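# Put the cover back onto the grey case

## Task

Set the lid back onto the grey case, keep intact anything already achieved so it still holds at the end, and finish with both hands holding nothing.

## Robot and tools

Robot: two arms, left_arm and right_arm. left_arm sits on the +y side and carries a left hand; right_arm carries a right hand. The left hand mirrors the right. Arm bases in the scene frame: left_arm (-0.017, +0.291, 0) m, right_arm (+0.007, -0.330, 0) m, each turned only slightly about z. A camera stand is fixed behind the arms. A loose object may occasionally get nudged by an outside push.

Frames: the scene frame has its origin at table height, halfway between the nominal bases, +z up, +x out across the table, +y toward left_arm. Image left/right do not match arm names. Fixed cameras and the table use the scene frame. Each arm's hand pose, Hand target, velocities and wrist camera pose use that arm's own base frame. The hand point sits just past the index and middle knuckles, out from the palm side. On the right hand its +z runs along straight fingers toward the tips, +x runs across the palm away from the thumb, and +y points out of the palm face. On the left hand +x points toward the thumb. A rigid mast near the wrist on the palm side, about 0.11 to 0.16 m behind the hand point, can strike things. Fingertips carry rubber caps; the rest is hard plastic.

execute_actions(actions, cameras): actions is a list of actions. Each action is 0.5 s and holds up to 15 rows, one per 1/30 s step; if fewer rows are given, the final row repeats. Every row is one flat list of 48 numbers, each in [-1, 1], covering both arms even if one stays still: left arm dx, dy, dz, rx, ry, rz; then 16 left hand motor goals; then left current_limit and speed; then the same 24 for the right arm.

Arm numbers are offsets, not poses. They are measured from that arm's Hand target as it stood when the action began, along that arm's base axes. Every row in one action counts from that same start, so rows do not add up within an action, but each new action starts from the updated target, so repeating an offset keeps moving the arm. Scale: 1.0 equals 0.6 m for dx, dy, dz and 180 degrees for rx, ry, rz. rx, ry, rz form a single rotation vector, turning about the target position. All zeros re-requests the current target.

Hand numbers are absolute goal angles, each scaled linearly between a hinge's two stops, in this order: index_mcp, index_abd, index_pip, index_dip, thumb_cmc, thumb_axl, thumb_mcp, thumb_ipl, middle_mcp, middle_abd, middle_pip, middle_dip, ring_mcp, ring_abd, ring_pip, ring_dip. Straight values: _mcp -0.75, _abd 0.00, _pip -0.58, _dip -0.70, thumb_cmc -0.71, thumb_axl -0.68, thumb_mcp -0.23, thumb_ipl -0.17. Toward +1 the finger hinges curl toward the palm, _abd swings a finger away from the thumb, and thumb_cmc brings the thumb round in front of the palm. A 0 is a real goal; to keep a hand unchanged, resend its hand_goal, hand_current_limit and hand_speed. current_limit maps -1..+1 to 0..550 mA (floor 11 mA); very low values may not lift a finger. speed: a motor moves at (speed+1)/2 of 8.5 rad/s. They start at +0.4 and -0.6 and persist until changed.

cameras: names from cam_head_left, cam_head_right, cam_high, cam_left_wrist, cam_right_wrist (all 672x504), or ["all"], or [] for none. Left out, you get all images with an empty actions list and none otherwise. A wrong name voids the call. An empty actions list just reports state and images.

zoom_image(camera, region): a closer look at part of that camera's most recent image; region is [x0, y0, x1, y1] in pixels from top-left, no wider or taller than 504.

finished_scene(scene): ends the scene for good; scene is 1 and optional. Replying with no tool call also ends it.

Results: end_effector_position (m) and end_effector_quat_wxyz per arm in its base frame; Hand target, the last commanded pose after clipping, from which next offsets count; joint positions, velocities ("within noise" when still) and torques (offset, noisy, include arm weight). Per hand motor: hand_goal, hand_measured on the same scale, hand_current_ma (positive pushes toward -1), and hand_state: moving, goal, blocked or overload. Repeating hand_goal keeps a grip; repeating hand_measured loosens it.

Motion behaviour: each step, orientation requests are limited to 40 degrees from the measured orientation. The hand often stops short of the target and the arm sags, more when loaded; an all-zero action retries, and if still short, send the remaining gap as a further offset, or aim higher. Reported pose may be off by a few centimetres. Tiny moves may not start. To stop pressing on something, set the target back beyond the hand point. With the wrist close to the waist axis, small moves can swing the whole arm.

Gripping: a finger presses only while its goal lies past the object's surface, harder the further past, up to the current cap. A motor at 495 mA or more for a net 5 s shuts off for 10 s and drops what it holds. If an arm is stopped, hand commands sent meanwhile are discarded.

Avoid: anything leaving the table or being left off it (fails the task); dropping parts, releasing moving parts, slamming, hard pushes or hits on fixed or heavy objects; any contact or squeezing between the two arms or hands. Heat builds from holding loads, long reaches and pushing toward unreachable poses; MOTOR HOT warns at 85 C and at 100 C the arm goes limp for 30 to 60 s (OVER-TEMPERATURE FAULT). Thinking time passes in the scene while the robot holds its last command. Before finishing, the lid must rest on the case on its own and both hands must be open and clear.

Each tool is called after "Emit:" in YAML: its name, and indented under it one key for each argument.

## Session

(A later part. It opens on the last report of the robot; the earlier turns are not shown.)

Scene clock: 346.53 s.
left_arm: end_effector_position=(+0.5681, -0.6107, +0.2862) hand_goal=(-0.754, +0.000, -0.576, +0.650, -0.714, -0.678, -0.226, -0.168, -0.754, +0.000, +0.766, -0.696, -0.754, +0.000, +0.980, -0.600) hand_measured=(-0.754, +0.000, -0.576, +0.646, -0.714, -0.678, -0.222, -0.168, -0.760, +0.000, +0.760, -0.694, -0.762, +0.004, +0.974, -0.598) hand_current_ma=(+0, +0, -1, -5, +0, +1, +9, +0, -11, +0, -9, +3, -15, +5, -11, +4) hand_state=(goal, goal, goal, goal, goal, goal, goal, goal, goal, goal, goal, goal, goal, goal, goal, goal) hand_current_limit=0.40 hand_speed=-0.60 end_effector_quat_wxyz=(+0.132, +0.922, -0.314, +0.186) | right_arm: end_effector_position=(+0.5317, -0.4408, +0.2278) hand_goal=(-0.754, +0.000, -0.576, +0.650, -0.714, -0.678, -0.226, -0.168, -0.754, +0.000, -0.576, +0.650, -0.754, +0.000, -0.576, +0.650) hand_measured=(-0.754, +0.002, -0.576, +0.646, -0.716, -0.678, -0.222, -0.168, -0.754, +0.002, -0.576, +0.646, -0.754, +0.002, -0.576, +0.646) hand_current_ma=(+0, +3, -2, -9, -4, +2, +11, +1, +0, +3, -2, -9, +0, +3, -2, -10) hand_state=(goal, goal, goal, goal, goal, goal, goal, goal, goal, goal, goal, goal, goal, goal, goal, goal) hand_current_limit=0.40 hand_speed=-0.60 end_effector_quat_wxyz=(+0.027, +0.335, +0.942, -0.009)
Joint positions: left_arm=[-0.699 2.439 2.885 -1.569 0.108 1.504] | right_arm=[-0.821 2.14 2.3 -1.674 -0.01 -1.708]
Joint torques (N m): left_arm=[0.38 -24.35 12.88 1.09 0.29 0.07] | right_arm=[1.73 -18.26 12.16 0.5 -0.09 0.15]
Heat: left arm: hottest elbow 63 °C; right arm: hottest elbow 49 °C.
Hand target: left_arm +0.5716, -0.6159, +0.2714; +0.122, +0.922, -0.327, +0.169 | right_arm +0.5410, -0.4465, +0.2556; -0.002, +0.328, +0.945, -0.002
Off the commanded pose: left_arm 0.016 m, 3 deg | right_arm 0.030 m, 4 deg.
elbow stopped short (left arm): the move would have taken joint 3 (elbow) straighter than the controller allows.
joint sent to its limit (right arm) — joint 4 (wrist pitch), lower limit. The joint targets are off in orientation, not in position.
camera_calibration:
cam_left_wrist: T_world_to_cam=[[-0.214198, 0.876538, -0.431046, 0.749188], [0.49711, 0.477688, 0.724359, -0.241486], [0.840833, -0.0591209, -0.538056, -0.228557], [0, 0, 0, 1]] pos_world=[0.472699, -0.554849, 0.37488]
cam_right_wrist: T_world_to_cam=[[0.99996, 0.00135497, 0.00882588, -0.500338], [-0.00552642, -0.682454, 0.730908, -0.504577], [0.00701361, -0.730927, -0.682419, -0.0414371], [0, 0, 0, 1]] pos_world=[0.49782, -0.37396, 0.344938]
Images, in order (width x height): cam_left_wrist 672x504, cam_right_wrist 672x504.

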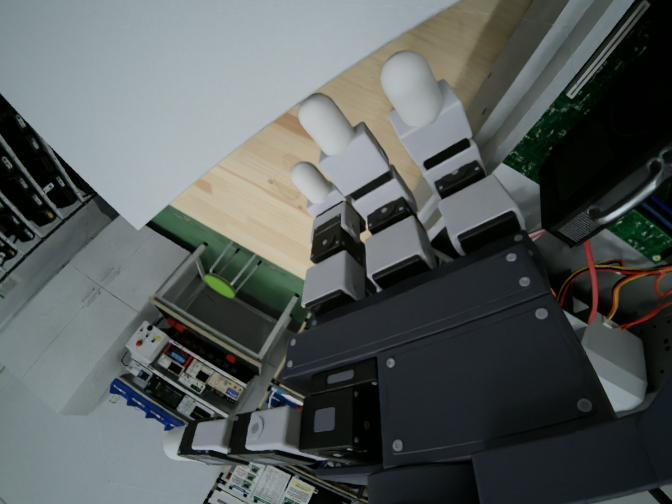

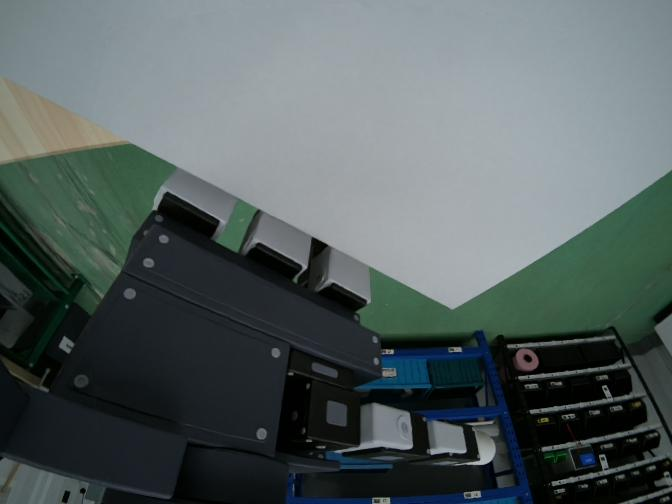

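Emit:
execute_actions:
  actions:
    - [[0,0,-0.05,0,0,0,-0.754,0,-0.576,0.65,-0.714,-0.678,-0.226,-0.168,-0.754,0,0.766,-0.696,-0.754,0,0.98,-0.6,0.4,-0.6,0,0,0.025,0,0,0,-0.754,0,-0.576,0.65,-0.714,-0.678,-0.226,-0.168,-0.754,0,-0.576,0.65,-0.754,0,-0.576,0.65,0.4,-0.6]]

Emit:
execute_actions:
  actions:
    - [[0,0,-0.02,0,0,0,-0.754,0,-0.576,0.65,-0.714,-0.678,-0.226,-0.168,-0.754,0,0.766,-0.696,-0.754,0,0.98,-0.6,0.4,-0.6,0,0,0.025,0,0,0,-0.754,0,-0.576,0.65,-0.714,-0.678,-0.226,-0.168,-0.754,0,-0.576,0.65,-0.754,0,-0.576,0.65,0.4,-0.6]]
  cameras: ["cam_left_wrist", "cam_right_wrist", "cam_high"]

Scene clock: 351.30 s.
left_arm: end_effector_position=(+0.5678, -0.6109, +0.2835) hand_goal=(-0.754, +0.000, -0.576, +0.650, -0.714, -0.678, -0.226, -0.168, -0.754, +0.000, +0.766, -0.696, -0.754, +0.000, +0.980, -0.600) hand_measured=(-0.754, +0.000, -0.576, +0.646, -0.714, -0.678, -0.222, -0.168, -0.760, +0.000, +0.762, -0.694, -0.766, +0.004, +0.974, -0.598) hand_current_ma=(+0, +0, -1, -5, +0, +1, +9, +0, -11, +0, -6, +3, -30, +5, -11, +4) hand_state=(goal, goal, goal, goal, goal, goal, goal, goal, goal, goal, goal, goal, goal, goal, goal, goal) hand_current_limit=0.40 hand_speed=-0.60 end_effector_quat_wxyz=(+0.131, +0.919, -0.320, +0.188) | right_arm: end_effector_position=(+0.5335, -0.4418, +0.2352) hand_goal=(-0.754, +0.000, -0.576, +0.650, -0.714, -0.678, -0.226, -0.168, -0.754, +0.000, -0.576, +0.650, -0.754, +0.000, -0.576, +0.650) hand_measured=(-0.754, +0.002, -0.576, +0.646, -0.716, -0.678, -0.222, -0.168, -0.754, +0.002, -0.576, +0.646, -0.754, +0.002, -0.576, +0.646) hand_current_ma=(+0, +3, -2, -9, -4, +2, +11, +1, +0, +3, -2, -9, +0, +3, -2, -10) hand_state=(goal, goal, goal, goal, goal, goal, goal, goal, goal, goal, goal, goal, goal, goal, goal, goal) hand_current_limit=0.40 hand_speed=-0.60 end_effector_quat_wxyz=(+0.035, +0.337, +0.941, -0.010)
Joint positions: left_arm=[-0.699 2.419 2.839 -1.54 0.108 1.517] | right_arm=[-0.821 2.136 2.311 -1.674 -0.014 -1.704]
Joint torques (N m): left_arm=[0.38 -25.05 6.94 2.28 0.27 0.11] | right_arm=[1.73 -18.9 12.04 0.54 -0.1 0.15]
Heat: left arm: hottest elbow 62 °C; right arm: hottest elbow 51 °C.
Hand target: left_arm +0.5715, -0.6159, +0.2414; +0.122, +0.922, -0.327, +0.169 | right_arm +0.5410, -0.4466, +0.2707; -0.002, +0.329, +0.944, -0.002
Off the commanded pose: left_arm 0.043 m, 3 deg | right_arm 0.037 m, 4 deg.
joint sent to its limit (right arm) — joint 4 (wrist pitch), lower limit. The joint targets are off in orientation, not in position.

Scene clock: 352.23 s.
left_arm: end_effector_position=(+0.5668, -0.6101, +0.2841) hand_goal=(-0.754, +0.000, -0.576, +0.650, -0.714, -0.678, -0.226, -0.168, -0.754, +0.000, +0.766, -0.696, -0.754, +0.000, +0.980, -0.600) hand_measured=(-0.754, +0.000, -0.576, +0.646, -0.714, -0.678, -0.222, -0.168, -0.760, +0.000, +0.762, -0.694, -0.768, +0.004, +0.974, -0.598) hand_current_ma=(+0, +0, -1, -5, +0, +1, +9, +0, -12, +0, -6, +1, -32, +5, -11, +4) hand_state=(goal, goal, goal, goal, goal, goal, goal, goal, goal, goal, goal, goal, goal, goal, goal, goal) hand_current_limit=0.40 hand_speed=-0.60 end_effector_quat_wxyz=(+0.134, +0.917, -0.320, +0.198) | right_arm: end_effector_position=(+0.5344, -0.4418, +0.2535) hand_goal=(-0.754, +0.000, -0.576, +0.650, -0.714, -0.678, -0.226, -0.168, -0.754, +0.000, -0.576, +0.650, -0.754, +0.000, -0.576, +0.650) hand_measured=(-0.754, +0.002, -0.576, +0.646, -0.716, -0.678, -0.222, -0.168, -0.754, +0.002, -0.576, +0.646, -0.754, +0.002, -0.576, +0.646) hand_current_ma=(+0, +3, -2, -9, -4, +2, +11, +1, +0, +3, -2, -9, +0, +3, -2, -10) hand_state=(goal, goal, goal, goal, goal, goal, goal, goal, goal, goal, goal, goal, goal, goal, goal, goal) hand_current_limit=0.40 hand_speed=-0.60 end_effector_quat_wxyz=(+0.050, +0.338, +0.940, -0.016)
Joint positions: left_arm=[-0.699 2.345 2.692 -1.447 0.108 1.518] | right_arm=[-0.821 2.118 2.325 -1.674 -0.018 -1.7]
Joint torques (N m): left_arm=[0.38 -23 6.8 2.25 0.29 0.09] | right_arm=[1.67 -18.84 11.97 0.62 -0.1 0.15]
Heat: left arm: hottest elbow 62 °C; right arm: hottest elbow 50 °C.
Hand target: left_arm +0.5715, -0.6159, +0.2294; +0.122, +0.922, -0.327, +0.169 | right_arm +0.5410, -0.4466, +0.2854; -0.002, +0.328, +0.945, -0.002
Off the commanded pose: left_arm 0.055 m, 4 deg | right_arm 0.033 m, 6 deg.
joint sent to its limit (right arm) — joint 4 (wrist pitch), lower limit. The joint targets are off in orientation, not in position.
camera_calibration:
cam_left_wrist: T_world_to_cam=[[-0.193264, 0.874284, -0.445282, 0.738342], [0.486619, 0.479499, 0.730262, -0.234284], [0.851969, -0.0755489, -0.518113, -0.250513], [0, 0, 0, 1]] pos_world=[0.470131, -0.552108, 0.370065]
cam_right_wrist: T_world_to_cam=[[0.99887, -0.00480843, 0.0472877, -0.515108], [-0.0386569, -0.661056, 0.74934, -0.50156], [0.0276567, -0.750321, -0.660495, -0.049877], [0, 0, 0, 1]] pos_world=[0.496516, -0.37146, 0.367254]
Images, in order (width x height): cam_high 672x504, cam_left_wrist 672x504, cam_right_wrist 672x504.

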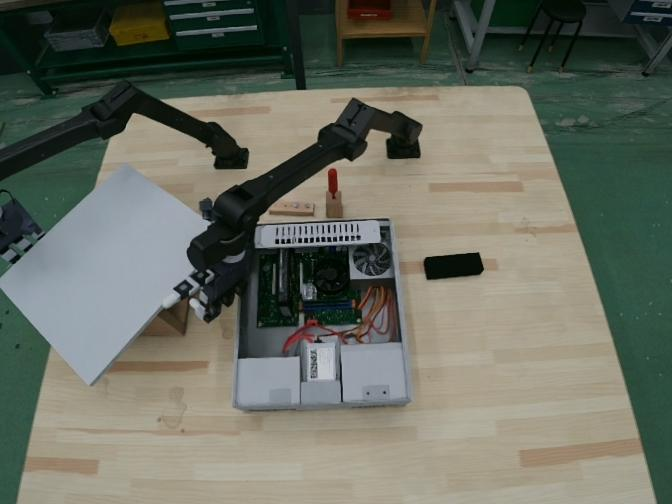

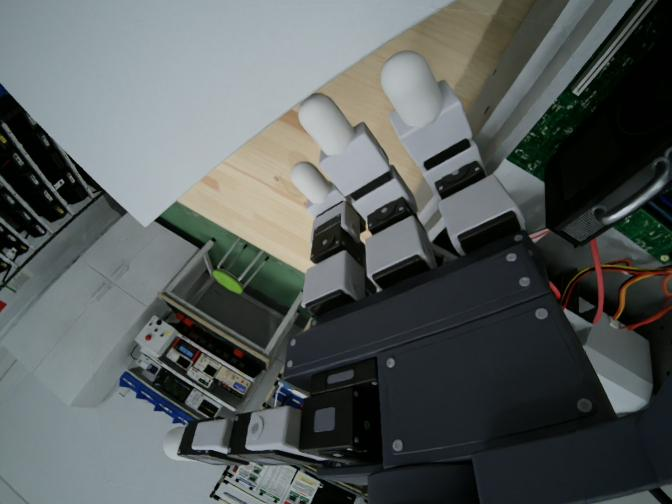

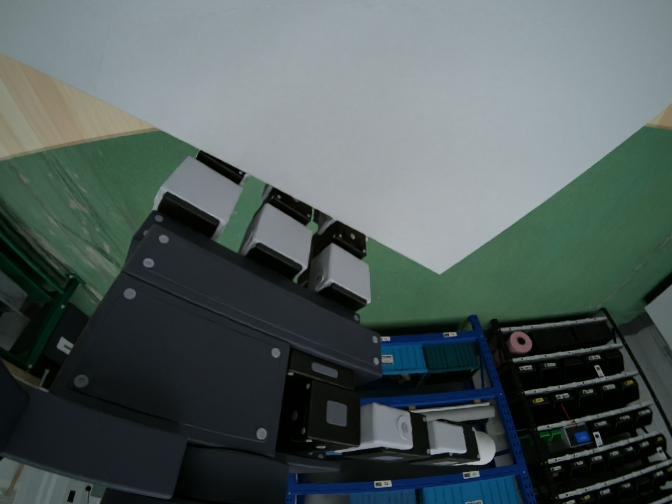

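Emit:
zoom_image:
  camera: "cam_high"
  region: [130, 180, 290, 360]

Emit:
zoom_image:
  camera: "cam_left_wrist"
  region: [280, 0, 560, 240]

Scaled by 2.800 from the camera's 672x504 image, which has a finer 960x720 frame.

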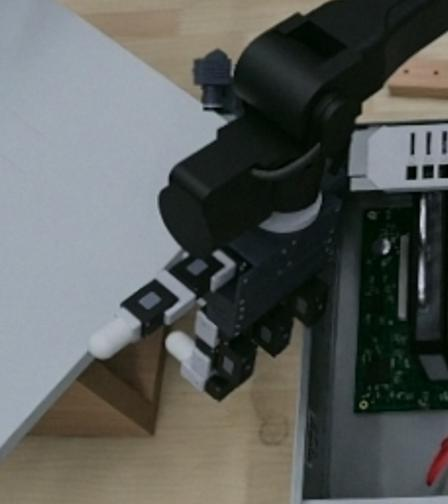

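Scaled by 1.800 from the camera's 672x504 image, which has a finer 960x720 frame.

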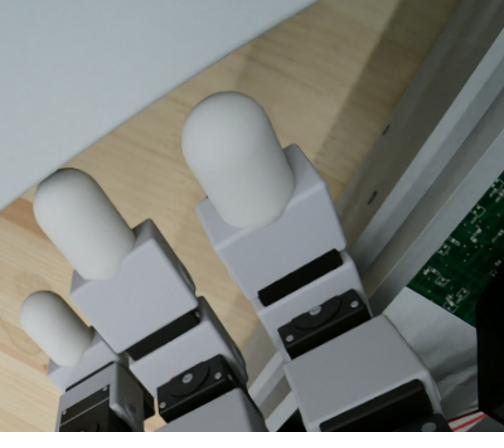

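Emit:
execute_actions:
  actions:
    - [[0,0,0.03,0,0,0,-0.754,0,-0.576,0.65,-0.714,-0.678,-0.226,-0.168,-0.754,0,0.766,-0.696,0.479,0,0.98,-0.6,0.4,-0.6,0,0,0.02,0,0,0,-0.754,0,-0.576,0.65,-0.714,-0.678,-0.226,-0.168,-0.754,0,-0.576,0.65,-0.754,0,-0.576,0.65,0.4,-0.6]]
    - [[0,0,0,0,0,0,-0.754,0,-0.576,0.65,-0.714,-0.678,-0.226,-0.168,-0.754,0,0.766,-0.696,0.479,0,0.5,-0.696,0.4,-0.6,0,0,0.02,0,0,0,-0.754,0,-0.576,0.65,-0.714,-0.678,-0.226,-0.168,-0.754,0,-0.576,0.65,-0.754,0,-0.576,0.65,0.4,-0.6]]
  cameras: ["cam_left_wrist", "cam_right_wrist"]

Scene clock: 399.70 s.
left_arm: end_effector_position=(+0.5807, -0.5877, +0.2883) hand_goal=(-0.754, +0.000, -0.576, +0.650, -0.714, -0.678, -0.226, -0.168, -0.754, +0.000, +0.766, -0.696, +0.478, +0.000, +0.500, -0.696) hand_measured=(-0.754, +0.000, -0.576, +0.646, -0.714, -0.678, -0.222, -0.168, -0.760, +0.000, +0.762, -0.694, -0.284, +0.004, +0.500, -0.694) hand_current_ma=(+0, +0, -1, -5, +0, +1, +9, +0, -10, +0, -6, +1, -384, +5, +0, +4) hand_state=(goal, goal, goal, goal, goal, goal, goal, goal, goal, goal, goal, goal, blocked, goal, goal, goal) hand_current_limit=0.40 hand_speed=-0.60 end_effector_quat_wxyz=(+0.119, +0.920, -0.315, +0.198) | right_arm: end_effector_position=(+0.5361, -0.4420, +0.2754) hand_goal=(-0.754, +0.000, -0.576, +0.650, -0.714, -0.678, -0.226, -0.168, -0.754, +0.000, -0.576, +0.650, -0.754, +0.000, -0.576, +0.650) hand_measured=(-0.754, +0.002, -0.576, +0.646, -0.716, -0.678, -0.222, -0.168, -0.754, +0.002, -0.576, +0.646, -0.754, +0.002, -0.576, +0.646) hand_current_ma=(+0, +3, -2, -9, -4, +2, +11, +1, +0, +3, -2, -9, +0, +3, -2, -10) hand_state=(goal, goal, goal, goal, goal, goal, goal, goal, goal, goal, goal, goal, goal, goal, goal, goal) hand_current_limit=0.40 hand_speed=-0.60 end_effector_quat_wxyz=(+0.069, +0.341, +0.937, -0.022)
Joint positions: left_arm=[-0.67 2.351 2.727 -1.49 0.09 1.54] | right_arm=[-0.821 2.099 2.346 -1.674 -0.025 -1.693]
Joint torques (N m): left_arm=[-1.79 -21.3 11.41 1.47 0.95 -0.15] | right_arm=[1.61 -18.73 11.99 0.72 -0.11 0.17]
Heat: left arm: hottest elbow 53 °C; right arm: hottest elbow 49 °C.
Hand target: left_arm +0.5716, -0.6158, +0.2475; +0.122, +0.922, -0.326, +0.169 | right_arm +0.5410, -0.4466, +0.3094; -0.002, +0.328, +0.945, -0.002
Off the commanded pose: left_arm 0.050 m, 4 deg | right_arm 0.035 m, 9 deg.
joint sent to its limit (right arm) — joint 4 (wrist pitch), lower limit. The joint targets are off in orientation, not in position.
camera_calibration:
cam_left_wrist: T_world_to_cam=[[-0.205316, 0.882722, -0.422667, 0.728739], [0.473421, 0.467556, 0.746501, -0.25895], [0.856573, -0.0468309, -0.513896, -0.245519], [0, 0, 0, 1]] pos_world=[0.482519, -0.533698, 0.375149]
cam_right_wrist: T_world_to_cam=[[0.996751, -0.00965271, 0.0799646, -0.527843], [-0.0674374, -0.642874, 0.762997, -0.498265], [0.0440422, -0.765911, -0.641437, -0.0564603], [0, 0, 0, 1]] pos_world=[0.495013, -0.368661, 0.386168]
Images, in order (width x height): cam_left_wrist 672x504, cam_right_wrist 672x504.

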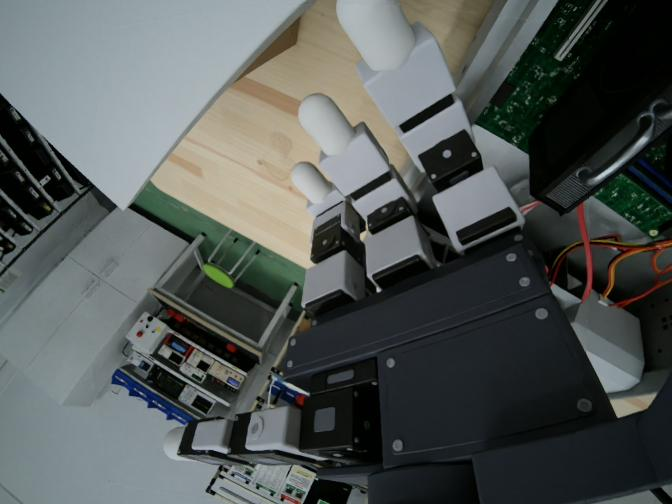

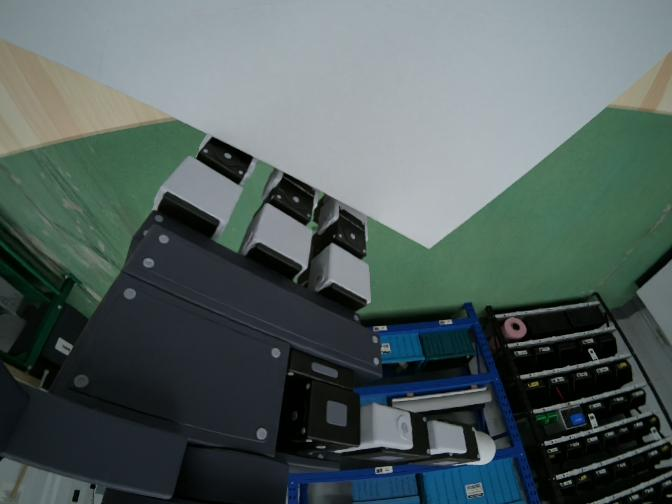

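Emit:
execute_actions:
  actions:
    - [[0.012,0.016,0.11,0,0,0,-0.754,0,-0.576,0.65,-0.714,-0.678,-0.226,-0.168,-0.754,0,0.766,-0.696,-0.9,0,0.5,-0.696,0.4,-0.6,0,0,0,0,0,0,-0.754,0,-0.576,0.65,-0.714,-0.678,-0.226,-0.168,-0.754,0,-0.576,0.65,-0.754,0,-0.576,0.65,0.4,-0.6]]
    - [[0.012,0.016,0.03,0,0,0,-0.754,0,-0.576,0.65,-0.714,-0.678,-0.226,-0.168,-0.754,0,0.766,-0.696,0.479,0,0.5,-0.696,0.4,-0.6,0,0,0,0,0,0,-0.754,0,-0.576,0.65,-0.714,-0.678,-0.226,-0.168,-0.754,0,-0.576,0.65,-0.754,0,-0.576,0.65,0.4,-0.6]]
  cameras: ["all"]

Scene clock: 411.93 s.
left_arm: end_effector_position=(+0.5813, -0.5941, +0.3126) hand_goal=(-0.754, +0.000, -0.576, +0.650, -0.714, -0.678, -0.226, -0.168, -0.754, +0.000, +0.766, -0.696, +0.478, +0.000, +0.500, -0.696) hand_measured=(-0.754, +0.000, -0.576, +0.646, -0.714, -0.678, -0.222, -0.168, -0.758, +0.000, +0.762, -0.694, +0.462, +0.004, +0.496, -0.696) hand_current_ma=(+0, +0, -1, -5, +0, +1, +9, +0, -8, +0, -6, +1, -37, +5, -5, +0) hand_state=(goal, goal, goal, goal, goal, goal, goal, goal, goal, goal, goal, goal, goal, goal, goal, goal) hand_current_limit=0.40 hand_speed=-0.60 end_effector_quat_wxyz=(+0.141, +0.919, -0.304, +0.206) | right_arm: end_effector_position=(+0.5361, -0.4420, +0.2755) hand_goal=(-0.754, +0.000, -0.576, +0.650, -0.714, -0.678, -0.226, -0.168, -0.754, +0.000, -0.576, +0.650, -0.754, +0.000, -0.576, +0.650) hand_measured=(-0.754, +0.002, -0.576, +0.646, -0.716, -0.678, -0.222, -0.168, -0.754, +0.002, -0.576, +0.646, -0.754, +0.002, -0.576, +0.646) hand_current_ma=(+0, +3, -2, -9, -4, +2, +11, +1, +0, +3, -2, -9, +0, +3, -2, -10) hand_state=(goal, goal, goal, goal, goal, goal, goal, goal, goal, goal, goal, goal, goal, goal, goal, goal) hand_current_limit=0.40 hand_speed=-0.60 end_effector_quat_wxyz=(+0.069, +0.341, +0.937, -0.021)
Joint positions: left_arm=[-0.671 2.406 2.878 -1.551 0.12 1.509] | right_arm=[-0.821 2.099 2.346 -1.674 -0.025 -1.692]
Joint torques (N m): left_arm=[-0.03 -26.7 13.39 1.7 0.4 -0.16] | right_arm=[1.49 -18.49 12.03 0.72 -0.11 0.15]
Heat: left arm: hottest elbow 55 °C; right arm: hottest elbow 53 °C.
Hand target: left_arm +0.5859, -0.5966, +0.3316; +0.122, +0.922, -0.327, +0.169 | right_arm +0.5410, -0.4466, +0.3094; -0.002, +0.328, +0.945, -0.002
Off the commanded pose: left_arm 0.020 m, 5 deg | right_arm 0.035 m, 9 deg.
elbow stopped short (left arm): the move would have taken joint 3 (elbow) straighter than the controller allows.
joint sent to its limit (right arm) — joint 4 (wrist pitch), lower limit. The joint targets are off in orientation, not in position.
camera_calibration:
cam_left_wrist: T_world_to_cam=[[-0.216844, 0.857155, -0.467187, 0.750125], [0.467431, 0.511313, 0.721157, -0.236882], [0.857022, -0.0619993, -0.511536, -0.243796], [0, 0, 0, 1]] pos_world=[0.482324, -0.536968, 0.396567]
cam_right_wrist: T_world_to_cam=[[0.996739, -0.00999625, 0.0800695, -0.528005], [-0.0677386, -0.642862, 0.762981, -0.498106], [0.0438466, -0.765917, -0.641442, -0.0563638], [0, 0, 0, 1]] pos_world=[0.495014, -0.368661, 0.386168]

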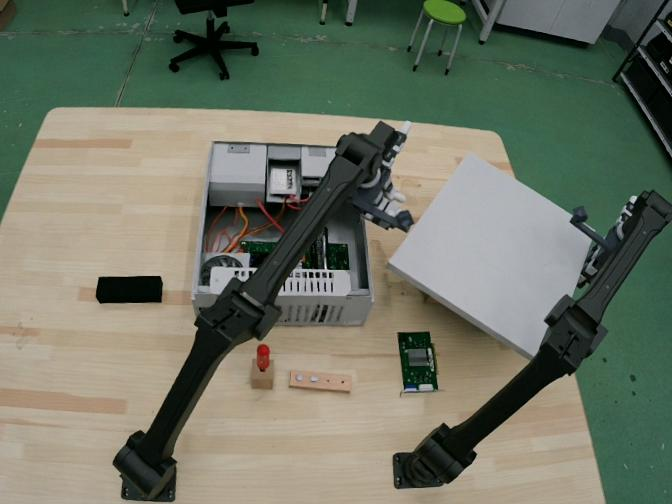

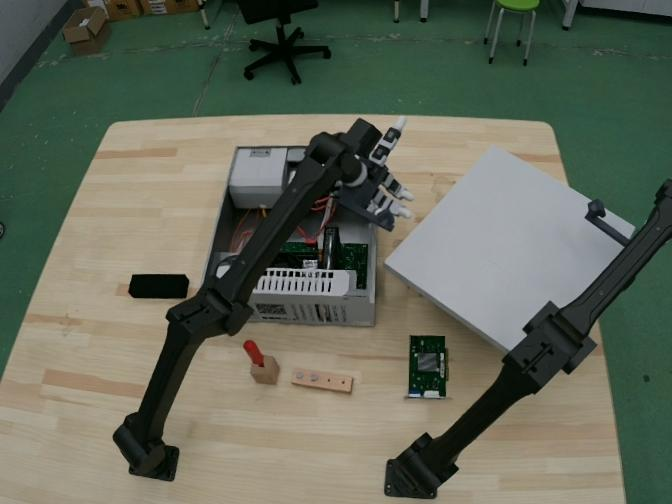

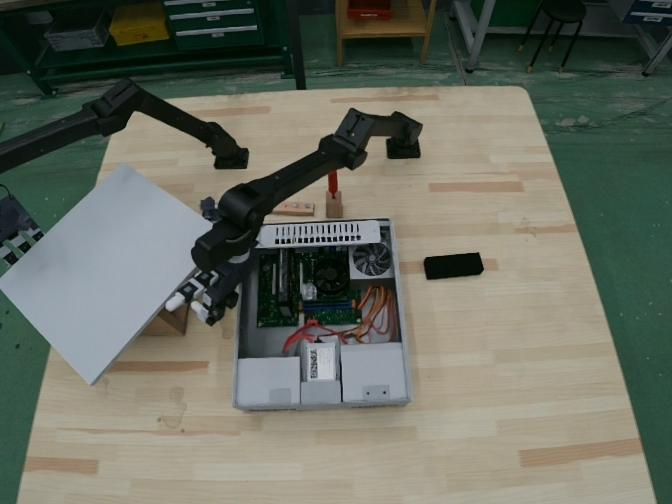

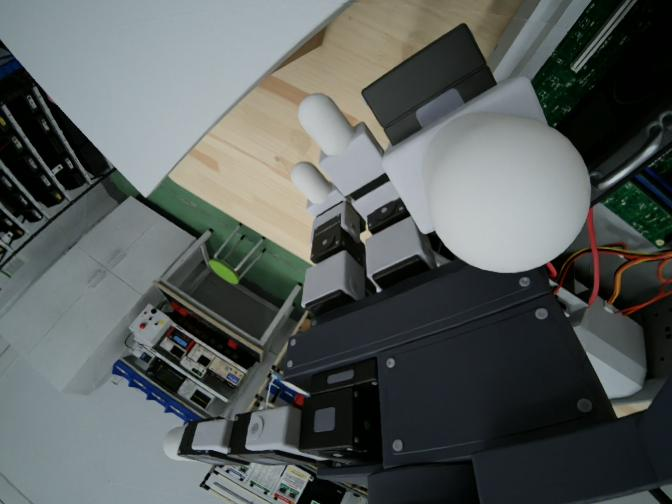

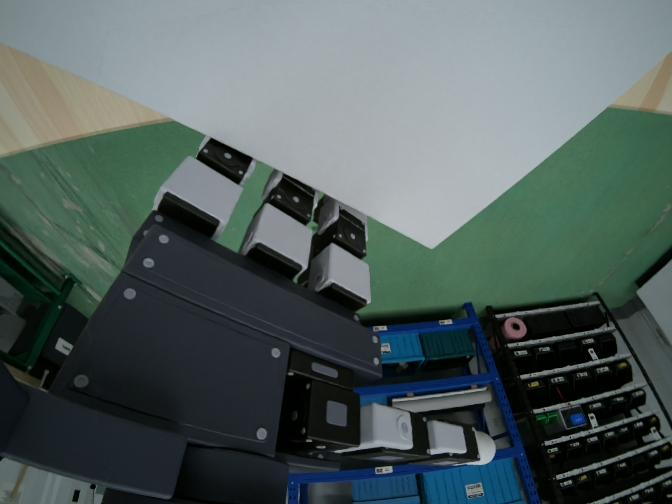

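Emit:
zoom_image:
  camera: "cam_head_left"
  region: [330, 110, 490, 280]

Emit:
zoom_image:
  camera: "cam_high"
  region: [130, 180, 290, 360]

Scaled by 2.965 from the camera's 672x504 image, which has a finer 960x720 frame.

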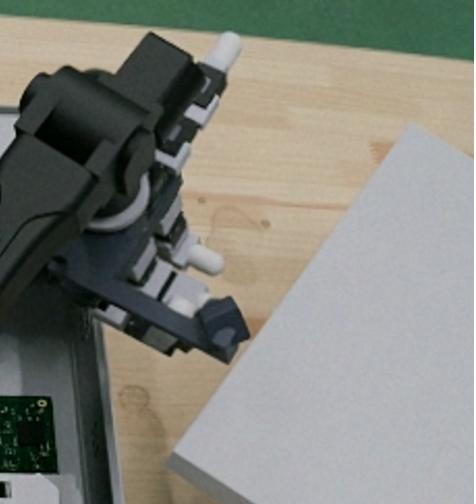

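Scaled by 2.800 from the camera's 672x504 image, which has a finer 960x720 frame.

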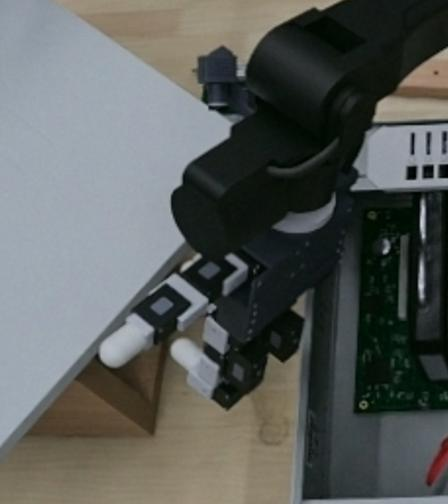

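Emit:
execute_actions:
  actions:
    - [[0,0,-0.05,0,0,0,-0.754,0,-0.576,0.65,-0.714,-0.678,-0.226,-0.168,-0.754,0,0.766,-0.696,0.479,0,0.5,-0.696,0.4,-0.6,0,0,0,0,0,0,-0.754,0,-0.576,0.65,-0.714,-0.678,-0.226,-0.168,-0.754,0,-0.576,0.65,-0.754,0,-0.576,0.65,0.4,-0.6]]
    - [[0,0,-0.03,0,0,0,-0.754,0,-0.576,0.65,-0.714,-0.678,-0.226,-0.168,-0.754,0,0.766,-0.696,0.479,0,0.5,-0.696,0.4,-0.6,0,0,0,0,0,0,-0.754,0,-0.576,0.65,-0.714,-0.678,-0.226,-0.168,-0.754,0,-0.576,0.65,-0.754,0,-0.576,0.65,0.4,-0.6]]
  cameras: ["cam_high", "cam_head_left"]

Emit:
zoom_image:
  camera: "cam_high"
  region: [130, 180, 290, 360]

Emit:
zoom_image:
  camera: "cam_head_left"
  region: [330, 110, 490, 280]

Scene clock: 440.13 s.
left_arm: end_effector_position=(+0.5817, -0.5950, +0.2803) hand_goal=(-0.754, +0.000, -0.576, +0.650, -0.714, -0.678, -0.226, -0.168, -0.754, +0.000, +0.766, -0.696, +0.478, +0.000, +0.500, -0.696) hand_measured=(-0.754, +0.000, -0.576, +0.646, -0.714, -0.678, -0.222, -0.168, -0.758, +0.000, +0.762, -0.694, +0.462, +0.004, +0.496, -0.696) hand_current_ma=(+0, +0, -1, -5, +0, +1, +9, +0, -8, +0, -6, +1, -37, +5, -5, +0) hand_state=(goal, goal, goal, goal, goal, goal, goal, goal, goal, goal, goal, goal, goal, goal, goal, goal) hand_current_limit=0.40 hand_speed=-0.60 end_effector_quat_wxyz=(+0.130, +0.923, -0.312, +0.182) | right_arm: end_effector_position=(+0.5361, -0.4420, +0.2755) hand_goal=(-0.754, +0.000, -0.576, +0.650, -0.714, -0.678, -0.226, -0.168, -0.754, +0.000, -0.576, +0.650, -0.754, +0.000, -0.576, +0.650) hand_measured=(-0.754, +0.002, -0.576, +0.646, -0.716, -0.678, -0.222, -0.168, -0.754, +0.002, -0.576, +0.646, -0.754, +0.002, -0.576, +0.646) hand_current_ma=(+0, +3, -2, -9, -4, +2, +11, +1, +0, +3, -2, -9, +0, +3, -2, -10) hand_state=(goal, goal, goal, goal, goal, goal, goal, goal, goal, goal, goal, goal, goal, goal, goal, goal) hand_current_limit=0.40 hand_speed=-0.60 end_effector_quat_wxyz=(+0.069, +0.341, +0.937, -0.021)
Joint positions: left_arm=[-0.671 2.442 2.878 -1.57 0.12 1.525] | right_arm=[-0.821 2.099 2.346 -1.674 -0.025 -1.692]
Joint torques (N m): left_arm=[0.62 -25.99 13.48 1.07 0.36 0.03] | right_arm=[1.44 -18.49 12.01 0.72 -0.11 0.15]
Heat: left arm: hottest elbow 67 °C; right arm: hottest elbow 58 °C.
Hand target: left_arm +0.5859, -0.5966, +0.2836; +0.122, +0.922, -0.327, +0.169 | right_arm +0.5410, -0.4466, +0.3094; -0.002, +0.328, +0.945, -0.002
Off the commanded pose: left_arm 0.006 m, 2 deg | right_arm 0.035 m, 9 deg.
elbow stopped short (left arm): the move would have taken joint 3 (elbow) straighter than the controller allows.
joint sent to its limit (right arm) — joint 4 (wrist pitch), lower limit. The joint targets are off in orientation, not in position.
Images, in order (width x height): cam_head_left 672x504, cam_high 672x504.

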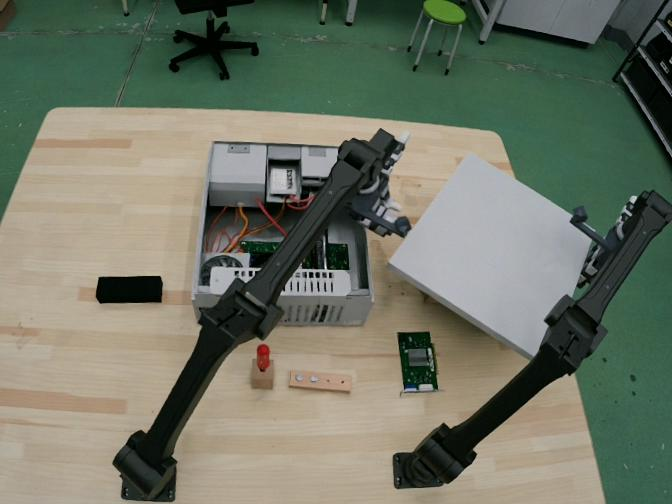

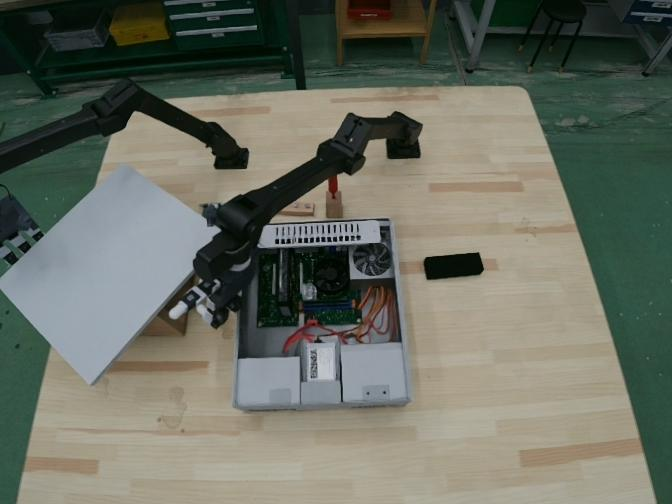

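Scaled by 2.800 from the camera's 672x504 image, which has a finer 960x720 frame.

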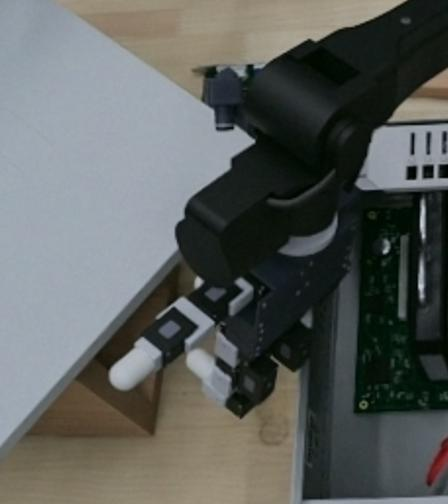

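Scaled by 2.965 from the camera's 672x504 image, which has a finer 960x720 frame.

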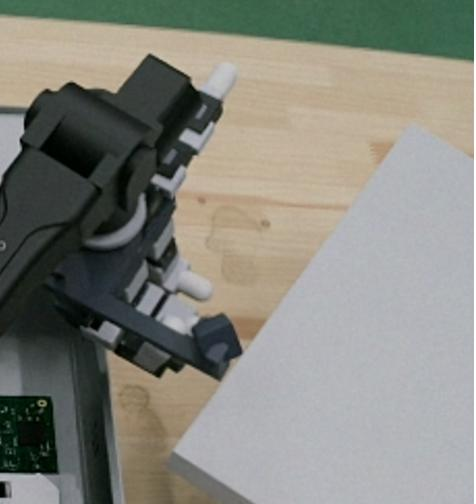

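Emit:
execute_actions:
  actions:
    - [[-0.06,-0.05,-0.033,0,0,0,-0.754,0,-0.576,0.65,-0.714,-0.678,-0.226,-0.168,-0.754,0,0.766,-0.696,0.479,0,0.5,-0.696,0.4,-0.6,0,0,0,0,0,0,-0.754,0,-0.576,0.65,-0.714,-0.678,-0.226,-0.168,-0.754,0,-0.576,0.65,-0.754,0,-0.576,0.65,0.4,-0.6]]
    - [[0,0,0,0,0,0,-0.754,0,-0.576,0.65,-0.714,-0.678,-0.226,-0.168,-0.754,0,0.766,-0.696,-0.754,0,0.98,-0.6,0.4,-0.6,0,0,0,0,0,0,-0.754,0,-0.576,0.65,-0.714,-0.678,-0.226,-0.168,-0.754,0,-0.576,0.65,-0.754,0,-0.576,0.65,0.4,-0.6]]
    - [[0,0,0,0,0,0,-0.754,0,-0.576,0.65,-0.714,-0.678,-0.226,-0.168,-0.754,0,0.766,-0.696,-0.754,0,-0.576,-0.696,0.4,-0.6,0,0,0,0,0,0,-0.754,0,-0.576,0.65,-0.714,-0.678,-0.226,-0.168,-0.754,0,-0.576,0.65,-0.754,0,-0.576,0.65,0.4,-0.6]]
  cameras: ["cam_high", "cam_head_left", "cam_left_wrist"]

Emit:
zoom_image:
  camera: "cam_high"
  region: [130, 180, 290, 360]

Emit:
zoom_image:
  camera: "cam_head_left"
  region: [330, 110, 490, 280]

Scene clock: 474.93 s.
left_arm: end_effector_position=(+0.5450, -0.6257, +0.2846) hand_goal=(-0.754, +0.000, -0.576, +0.650, -0.714, -0.678, -0.226, -0.168, -0.754, +0.000, +0.766, -0.696, -0.754, +0.000, -0.576, -0.696) hand_measured=(-0.754, +0.000, -0.576, +0.646, -0.714, -0.678, -0.222, -0.168, -0.812, +0.006, +0.706, -0.724, +0.512, -0.022, -0.354, -0.694) hand_current_ma=(+1, +0, -1, -5, +0, +1, +9, +0, -202, +8, -190, -74, +385, -47, +385, +4) hand_state=(goal, goal, goal, goal, goal, goal, goal, goal, blocked, goal, blocked, blocked, blocked, blocked, moving, goal) hand_current_limit=0.40 hand_speed=-0.60 end_effector_quat_wxyz=(+0.131, +0.921, -0.323, +0.175) | right_arm: end_effector_position=(+0.5361, -0.4420, +0.2755) hand_goal=(-0.754, +0.000, -0.576, +0.650, -0.714, -0.678, -0.226, -0.168, -0.754, +0.000, -0.576, +0.650, -0.754, +0.000, -0.576, +0.650) hand_measured=(-0.754, +0.002, -0.576, +0.646, -0.716, -0.678, -0.222, -0.168, -0.754, +0.002, -0.576, +0.646, -0.754, +0.002, -0.576, +0.646) hand_current_ma=(+0, +3, -2, -9, -4, +2, +11, +1, +0, +3, -2, -9, -1, +3, -2, -10) hand_state=(goal, goal, goal, goal, goal, goal, goal, goal, goal, goal, goal, goal, goal, goal, goal, goal) hand_current_limit=0.40 hand_speed=-0.60 end_effector_quat_wxyz=(+0.069, +0.341, +0.937, -0.021)
Joint positions: left_arm=[-0.732 2.418 2.846 -1.57 0.106 1.491] | right_arm=[-0.821 2.099 2.346 -1.674 -0.025 -1.692]
Joint torques (N m): left_arm=[0.62 -26.4 7.94 2.14 -0.1 0.06] | right_arm=[1.26 -18.49 12.01 0.72 -0.11 0.15]
Heat: left arm: hottest elbow 70 °C; right arm: hottest elbow 60 °C.
Hand target: left_arm +0.5500, -0.6266, +0.2636; +0.122, +0.922, -0.327, +0.169 | right_arm +0.5409, -0.4466, +0.3093; -0.002, +0.328, +0.945, -0.002
Off the commanded pose: left_arm 0.022 m, 1 deg | right_arm 0.035 m, 9 deg.
joint sent to its limit (right arm) — joint 4 (wrist pitch), lower limit. The joint targets are off in orientation, not in position.
camera_calibration:
cam_left_wrist: T_world_to_cam=[[-0.203911, 0.885667, -0.417151, 0.752802], [0.520277, 0.458987, 0.720169, -0.244855], [0.829296, -0.0701831, -0.554384, -0.206857], [0, 0, 0, 1]] pos_world=[0.452443, -0.568864, 0.375691]
Images, in order (width x height): cam_head_left 672x504, cam_high 672x504, cam_left_wrist 672x504.

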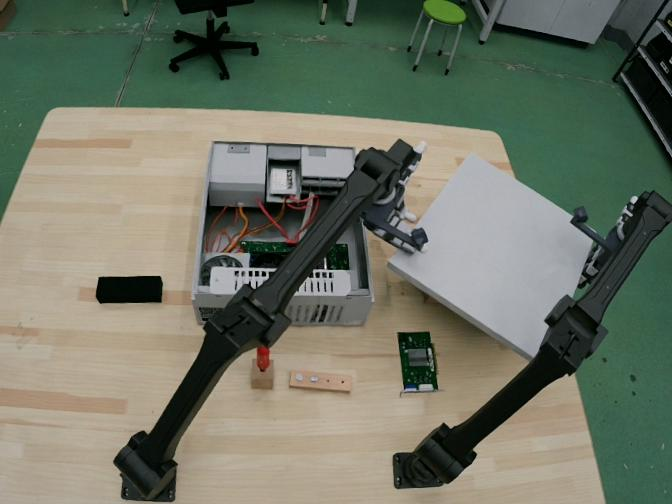

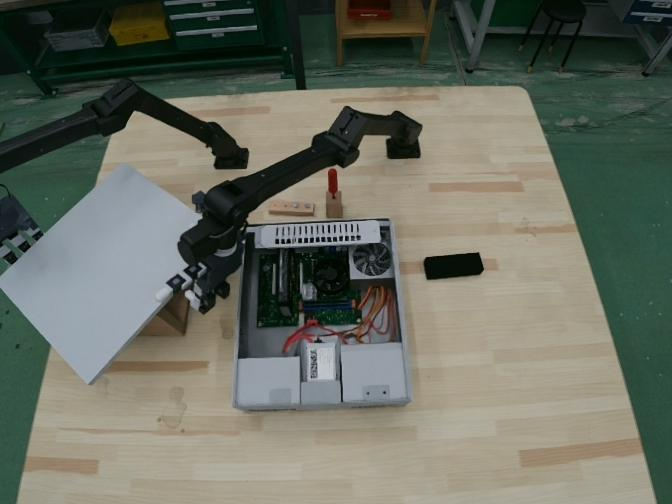

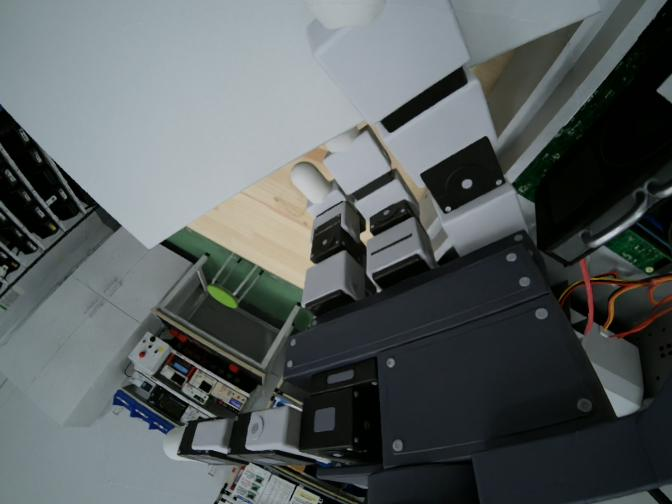

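Scaled by 2.800 from the camera's 672x504 image, which has a finer 960x720 frame.

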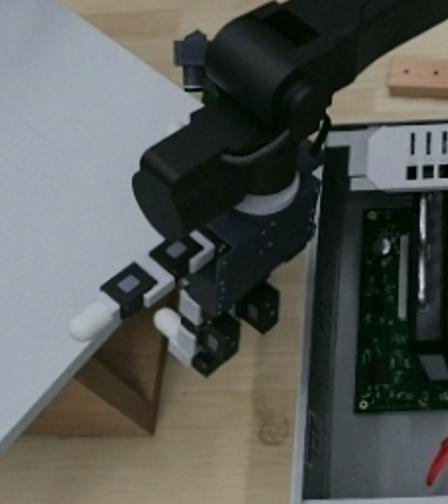

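Scaled by 2.965 from the camera's 672x504 image, which has a finer 960x720 frame.

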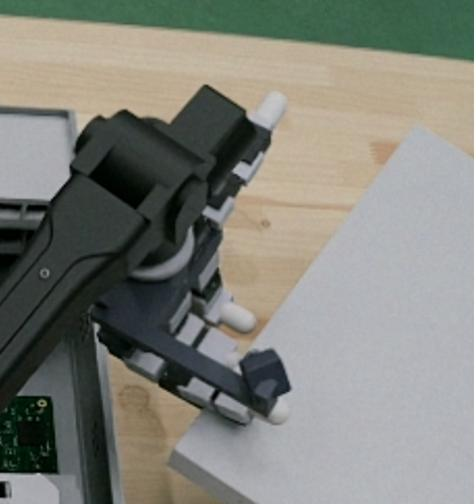

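Emit:
execute_actions:
  actions:
    - [[0.033,0.04,0.03,0,0,0,-0.754,0,-0.576,0.65,-0.714,-0.678,-0.226,-0.168,-0.754,0,0.766,-0.696,0.7,0,0.98,0.9,0.4,-0.6,0,0,0,0,0,0,-0.754,0,-0.576,0.65,-0.714,-0.678,-0.226,-0.168,-0.754,0,-0.576,0.65,-0.754,0,-0.576,0.65,0.4,-0.6]]
    - [[0,0,0,0,0,0,-0.754,0,-0.576,0.65,-0.714,-0.678,-0.226,-0.168,-0.754,0,0.766,-0.696,0.5,0,0.98,0.9,0.4,-0.6,0,0,0,0,0,0,-0.754,0,-0.576,0.65,-0.714,-0.678,-0.226,-0.168,-0.754,0,-0.576,0.65,-0.754,0,-0.576,0.65,0.4,-0.6]]
    - [[0,0,0,0,0,0,-0.754,0,-0.576,0.65,-0.714,-0.678,-0.226,-0.168,-0.754,0,0.766,-0.696,-0.754,0,0.98,0.9,0.4,-0.6,0,0,0,0,0,0,-0.754,0,-0.576,0.65,-0.714,-0.678,-0.226,-0.168,-0.754,0,-0.576,0.65,-0.754,0,-0.576,0.65,0.4,-0.6]]
  cameras: ["cam_high", "cam_left_wrist"]

Scene clock: 490.07 s.
left_arm: end_effector_position=(+0.5640, -0.6032, +0.2869) hand_goal=(-0.754, +0.000, -0.576, +0.650, -0.714, -0.678, -0.226, -0.168, -0.754, +0.000, +0.766, -0.696, -0.754, +0.000, +0.980, +0.900) hand_measured=(-0.754, +0.000, -0.576, +0.646, -0.714, -0.678, -0.222, -0.168, -0.760, +0.004, +0.766, -0.696, -0.754, -0.002, +0.870, +0.830) hand_current_ma=(+0, +0, -1, -5, +0, +1, +9, +0, -13, +6, -1, +0, +1, -1, -385, -235) hand_state=(goal, goal, goal, goal, goal, goal, goal, goal, goal, goal, goal, goal, goal, goal, blocked, blocked) hand_current_limit=0.40 hand_speed=-0.60 end_effector_quat_wxyz=(+0.129, +0.922, -0.320, +0.175) | right_arm: end_effector_position=(+0.5360, -0.4421, +0.2754) hand_goal=(-0.754, +0.000, -0.576, +0.650, -0.714, -0.678, -0.226, -0.168, -0.754, +0.000, -0.576, +0.650, -0.754, +0.000, -0.576, +0.650) hand_measured=(-0.754, +0.002, -0.576, +0.646, -0.716, -0.678, -0.222, -0.168, -0.754, +0.002, -0.576, +0.646, -0.756, +0.002, -0.576, +0.646) hand_current_ma=(+0, +3, -2, -9, -4, +2, +11, +1, +0, +3, -2, -9, -9, +3, -2, -10) hand_state=(goal, goal, goal, goal, goal, goal, goal, goal, goal, goal, goal, goal, goal, goal, goal, goal) hand_current_limit=0.40 hand_speed=-0.60 end_effector_quat_wxyz=(+0.069, +0.341, +0.937, -0.022)
Joint positions: left_arm=[-0.693 2.438 2.893 -1.603 0.116 1.521] | right_arm=[-0.821 2.099 2.346 -1.674 -0.024 -1.692]
Joint torques (N m): left_arm=[0.85 -25.23 12.31 1.14 0.14 0.08] | right_arm=[1.55 -18.37 12.01 0.7 -0.12 0.15]
Heat: left arm: hottest elbow 64 °C; right arm: hottest elbow 61 °C.
Hand target: left_arm +0.5698, -0.6026, +0.2816; +0.122, +0.922, -0.326, +0.169 | right_arm +0.5410, -0.4465, +0.3094; -0.002, +0.328, +0.945, -0.002
Off the commanded pose: left_arm 0.008 m, 1 deg | right_arm 0.035 m, 9 deg.
elbow stopped short (left arm): the move would have taken joint 3 (elbow) straighter than the controller allows.
joint sent to its limit (right arm) — joint 4 (wrist pitch), lower limit. The joint targets are off in orientation, not in position.
camera_calibration:
cam_left_wrist: T_world_to_cam=[[-0.210459, 0.885431, -0.414389, 0.740499], [0.516283, 0.460617, 0.722, -0.26406], [0.830156, -0.0619905, -0.554074, -0.215345], [0, 0, 0, 1]] pos_world=[0.470944, -0.547379, 0.378189]
Images, in order (width x height): cam_high 672x504, cam_left_wrist 672x504.

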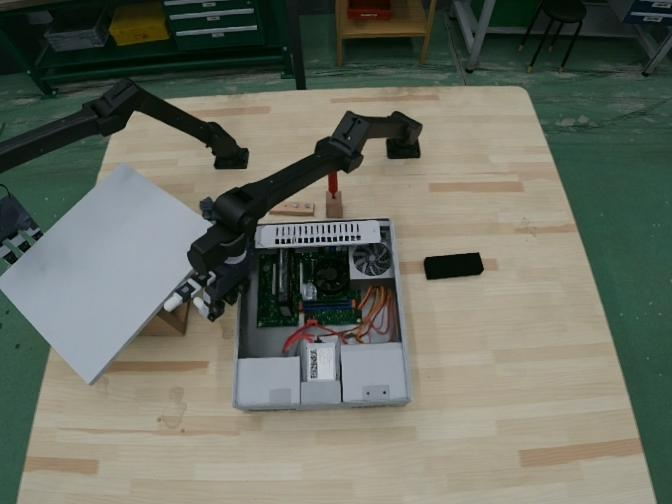

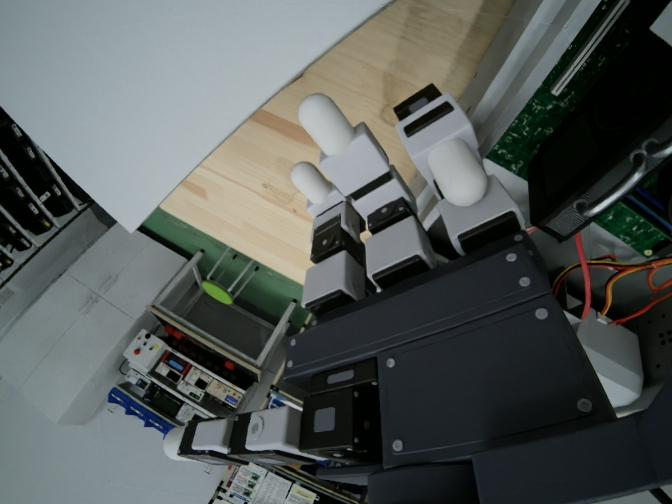

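Emit:
execute_actions:
  actions:
    - [[0,0,-0.03,0,0,0,-0.754,0,-0.576,0.65,-0.714,-0.678,-0.226,-0.168,-0.754,0,0.766,-0.696,-0.754,0,-0.576,0.2,0.4,-0.6,0,0,0,0,0,0,-0.754,0,-0.576,0.65,-0.714,-0.678,-0.226,-0.168,-0.754,0,-0.576,0.65,-0.754,0,-0.576,0.65,0.4,-0.6]]
    - [[0,0,0,0,0,0,-0.754,0,-0.576,0.65,-0.714,-0.678,-0.226,-0.168,-0.754,0,0.766,-0.696,-0.754,0,-0.576,-0.696,0.4,-0.6,0,0,0,0,0,0,-0.754,0,-0.576,0.65,-0.714,-0.678,-0.226,-0.168,-0.754,0,-0.576,0.65,-0.754,0,-0.576,0.65,0.4,-0.6]]
    - [[-0.045,-0.058,0,0,0,0,-0.754,0,-0.576,0.65,-0.714,-0.678,-0.226,-0.168,-0.754,0,0.766,-0.696,-0.754,0,-0.576,-0.696,0.4,-0.6,0,0,0,0,0,0,-0.754,0,-0.576,0.65,-0.714,-0.678,-0.226,-0.168,-0.754,0,-0.576,0.65,-0.754,0,-0.576,0.65,0.4,-0.6]]
  cameras: ["cam_high", "cam_left_wrist", "cam_head_left"]

Scene clock: 498.93 s.
left_arm: end_effector_position=(+0.5568, -0.6188, +0.2836) hand_goal=(-0.754, +0.000, -0.576, +0.650, -0.714, -0.678, -0.226, -0.168, -0.754, +0.000, +0.766, -0.696, -0.754, +0.000, -0.576, -0.696) hand_measured=(-0.754, +0.000, -0.576, +0.646, -0.714, -0.678, -0.222, -0.168, -0.764, +0.004, +0.784, -0.686, -0.752, -0.014, -0.560, -0.694) hand_current_ma=(+1, +0, -1, -5, +0, +1, +9, +0, -24, +6, +41, +22, +5, -25, +36, +4) hand_state=(goal, goal, goal, goal, goal, goal, goal, goal, goal, goal, goal, goal, goal, goal, goal, goal) hand_current_limit=0.40 hand_speed=-0.60 end_effector_quat_wxyz=(+0.121, +0.920, -0.322, +0.186) | right_arm: end_effector_position=(+0.5361, -0.4420, +0.2755) hand_goal=(-0.754, +0.000, -0.576, +0.650, -0.714, -0.678, -0.226, -0.168, -0.754, +0.000, -0.576, +0.650, -0.754, +0.000, -0.576, +0.650) hand_measured=(-0.754, +0.002, -0.576, +0.646, -0.716, -0.678, -0.222, -0.168, -0.754, +0.002, -0.576, +0.646, -0.756, +0.002, -0.576, +0.646) hand_current_ma=(+0, +3, -2, -9, -4, +2, +11, +1, +0, +3, -2, -9, -5, +3, -2, -10) hand_state=(goal, goal, goal, goal, goal, goal, goal, goal, goal, goal, goal, goal, goal, goal, goal, goal) hand_current_limit=0.40 hand_speed=-0.60 end_effector_quat_wxyz=(+0.069, +0.341, +0.937, -0.021)
Joint positions: left_arm=[-0.72 2.431 2.87 -1.569 0.084 1.506] | right_arm=[-0.821 2.099 2.346 -1.674 -0.025 -1.692]
Joint torques (N m): left_arm=[-1.49 -26.05 8.76 1.57 0.39 -0.21] | right_arm=[1.49 -18.49 12.05 0.72 -0.11 0.16]
Heat: left arm: hottest elbow 62 °C; right arm: hottest elbow 61 °C.
Hand target: left_arm +0.5427, -0.6375, +0.2637; +0.122, +0.922, -0.327, +0.169 | right_arm +0.5409, -0.4466, +0.3093; -0.002, +0.328, +0.945, -0.002
Off the commanded pose: left_arm 0.031 m, 2 deg | right_arm 0.035 m, 9 deg.
joint sent to its limit (right arm) — joint 4 (wrist pitch), lower limit. The joint targets are off in orientation, not in position.
camera_calibration:
cam_left_wrist: T_world_to_cam=[[-0.199316, 0.88817, -0.414037, 0.746895], [0.49636, 0.455807, 0.738828, -0.247353], [0.844926, -0.0582507, -0.531702, -0.224427], [0, 0, 0, 1]] pos_world=[0.461269, -0.563698, 0.372665]
Images, in order (width x height): cam_head_left 672x504, cam_high 672x504, cam_left_wrist 672x504.

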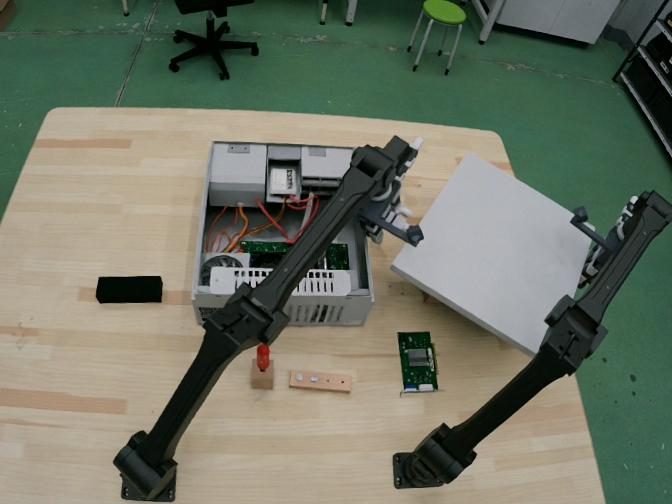

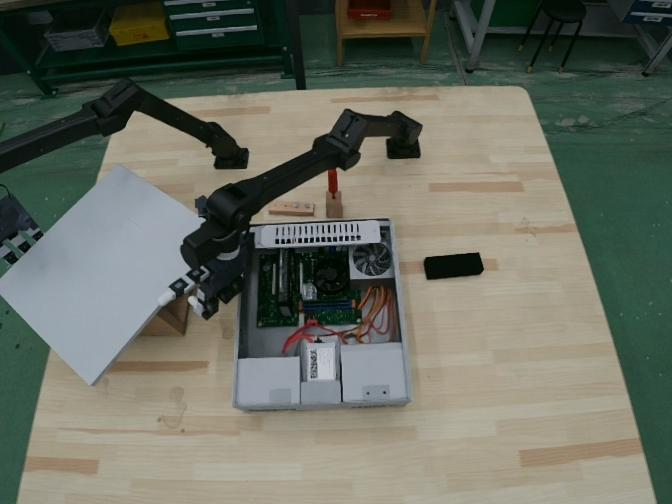

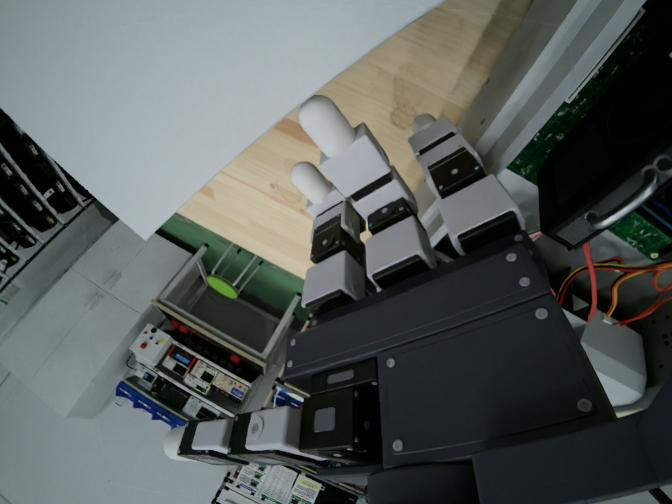

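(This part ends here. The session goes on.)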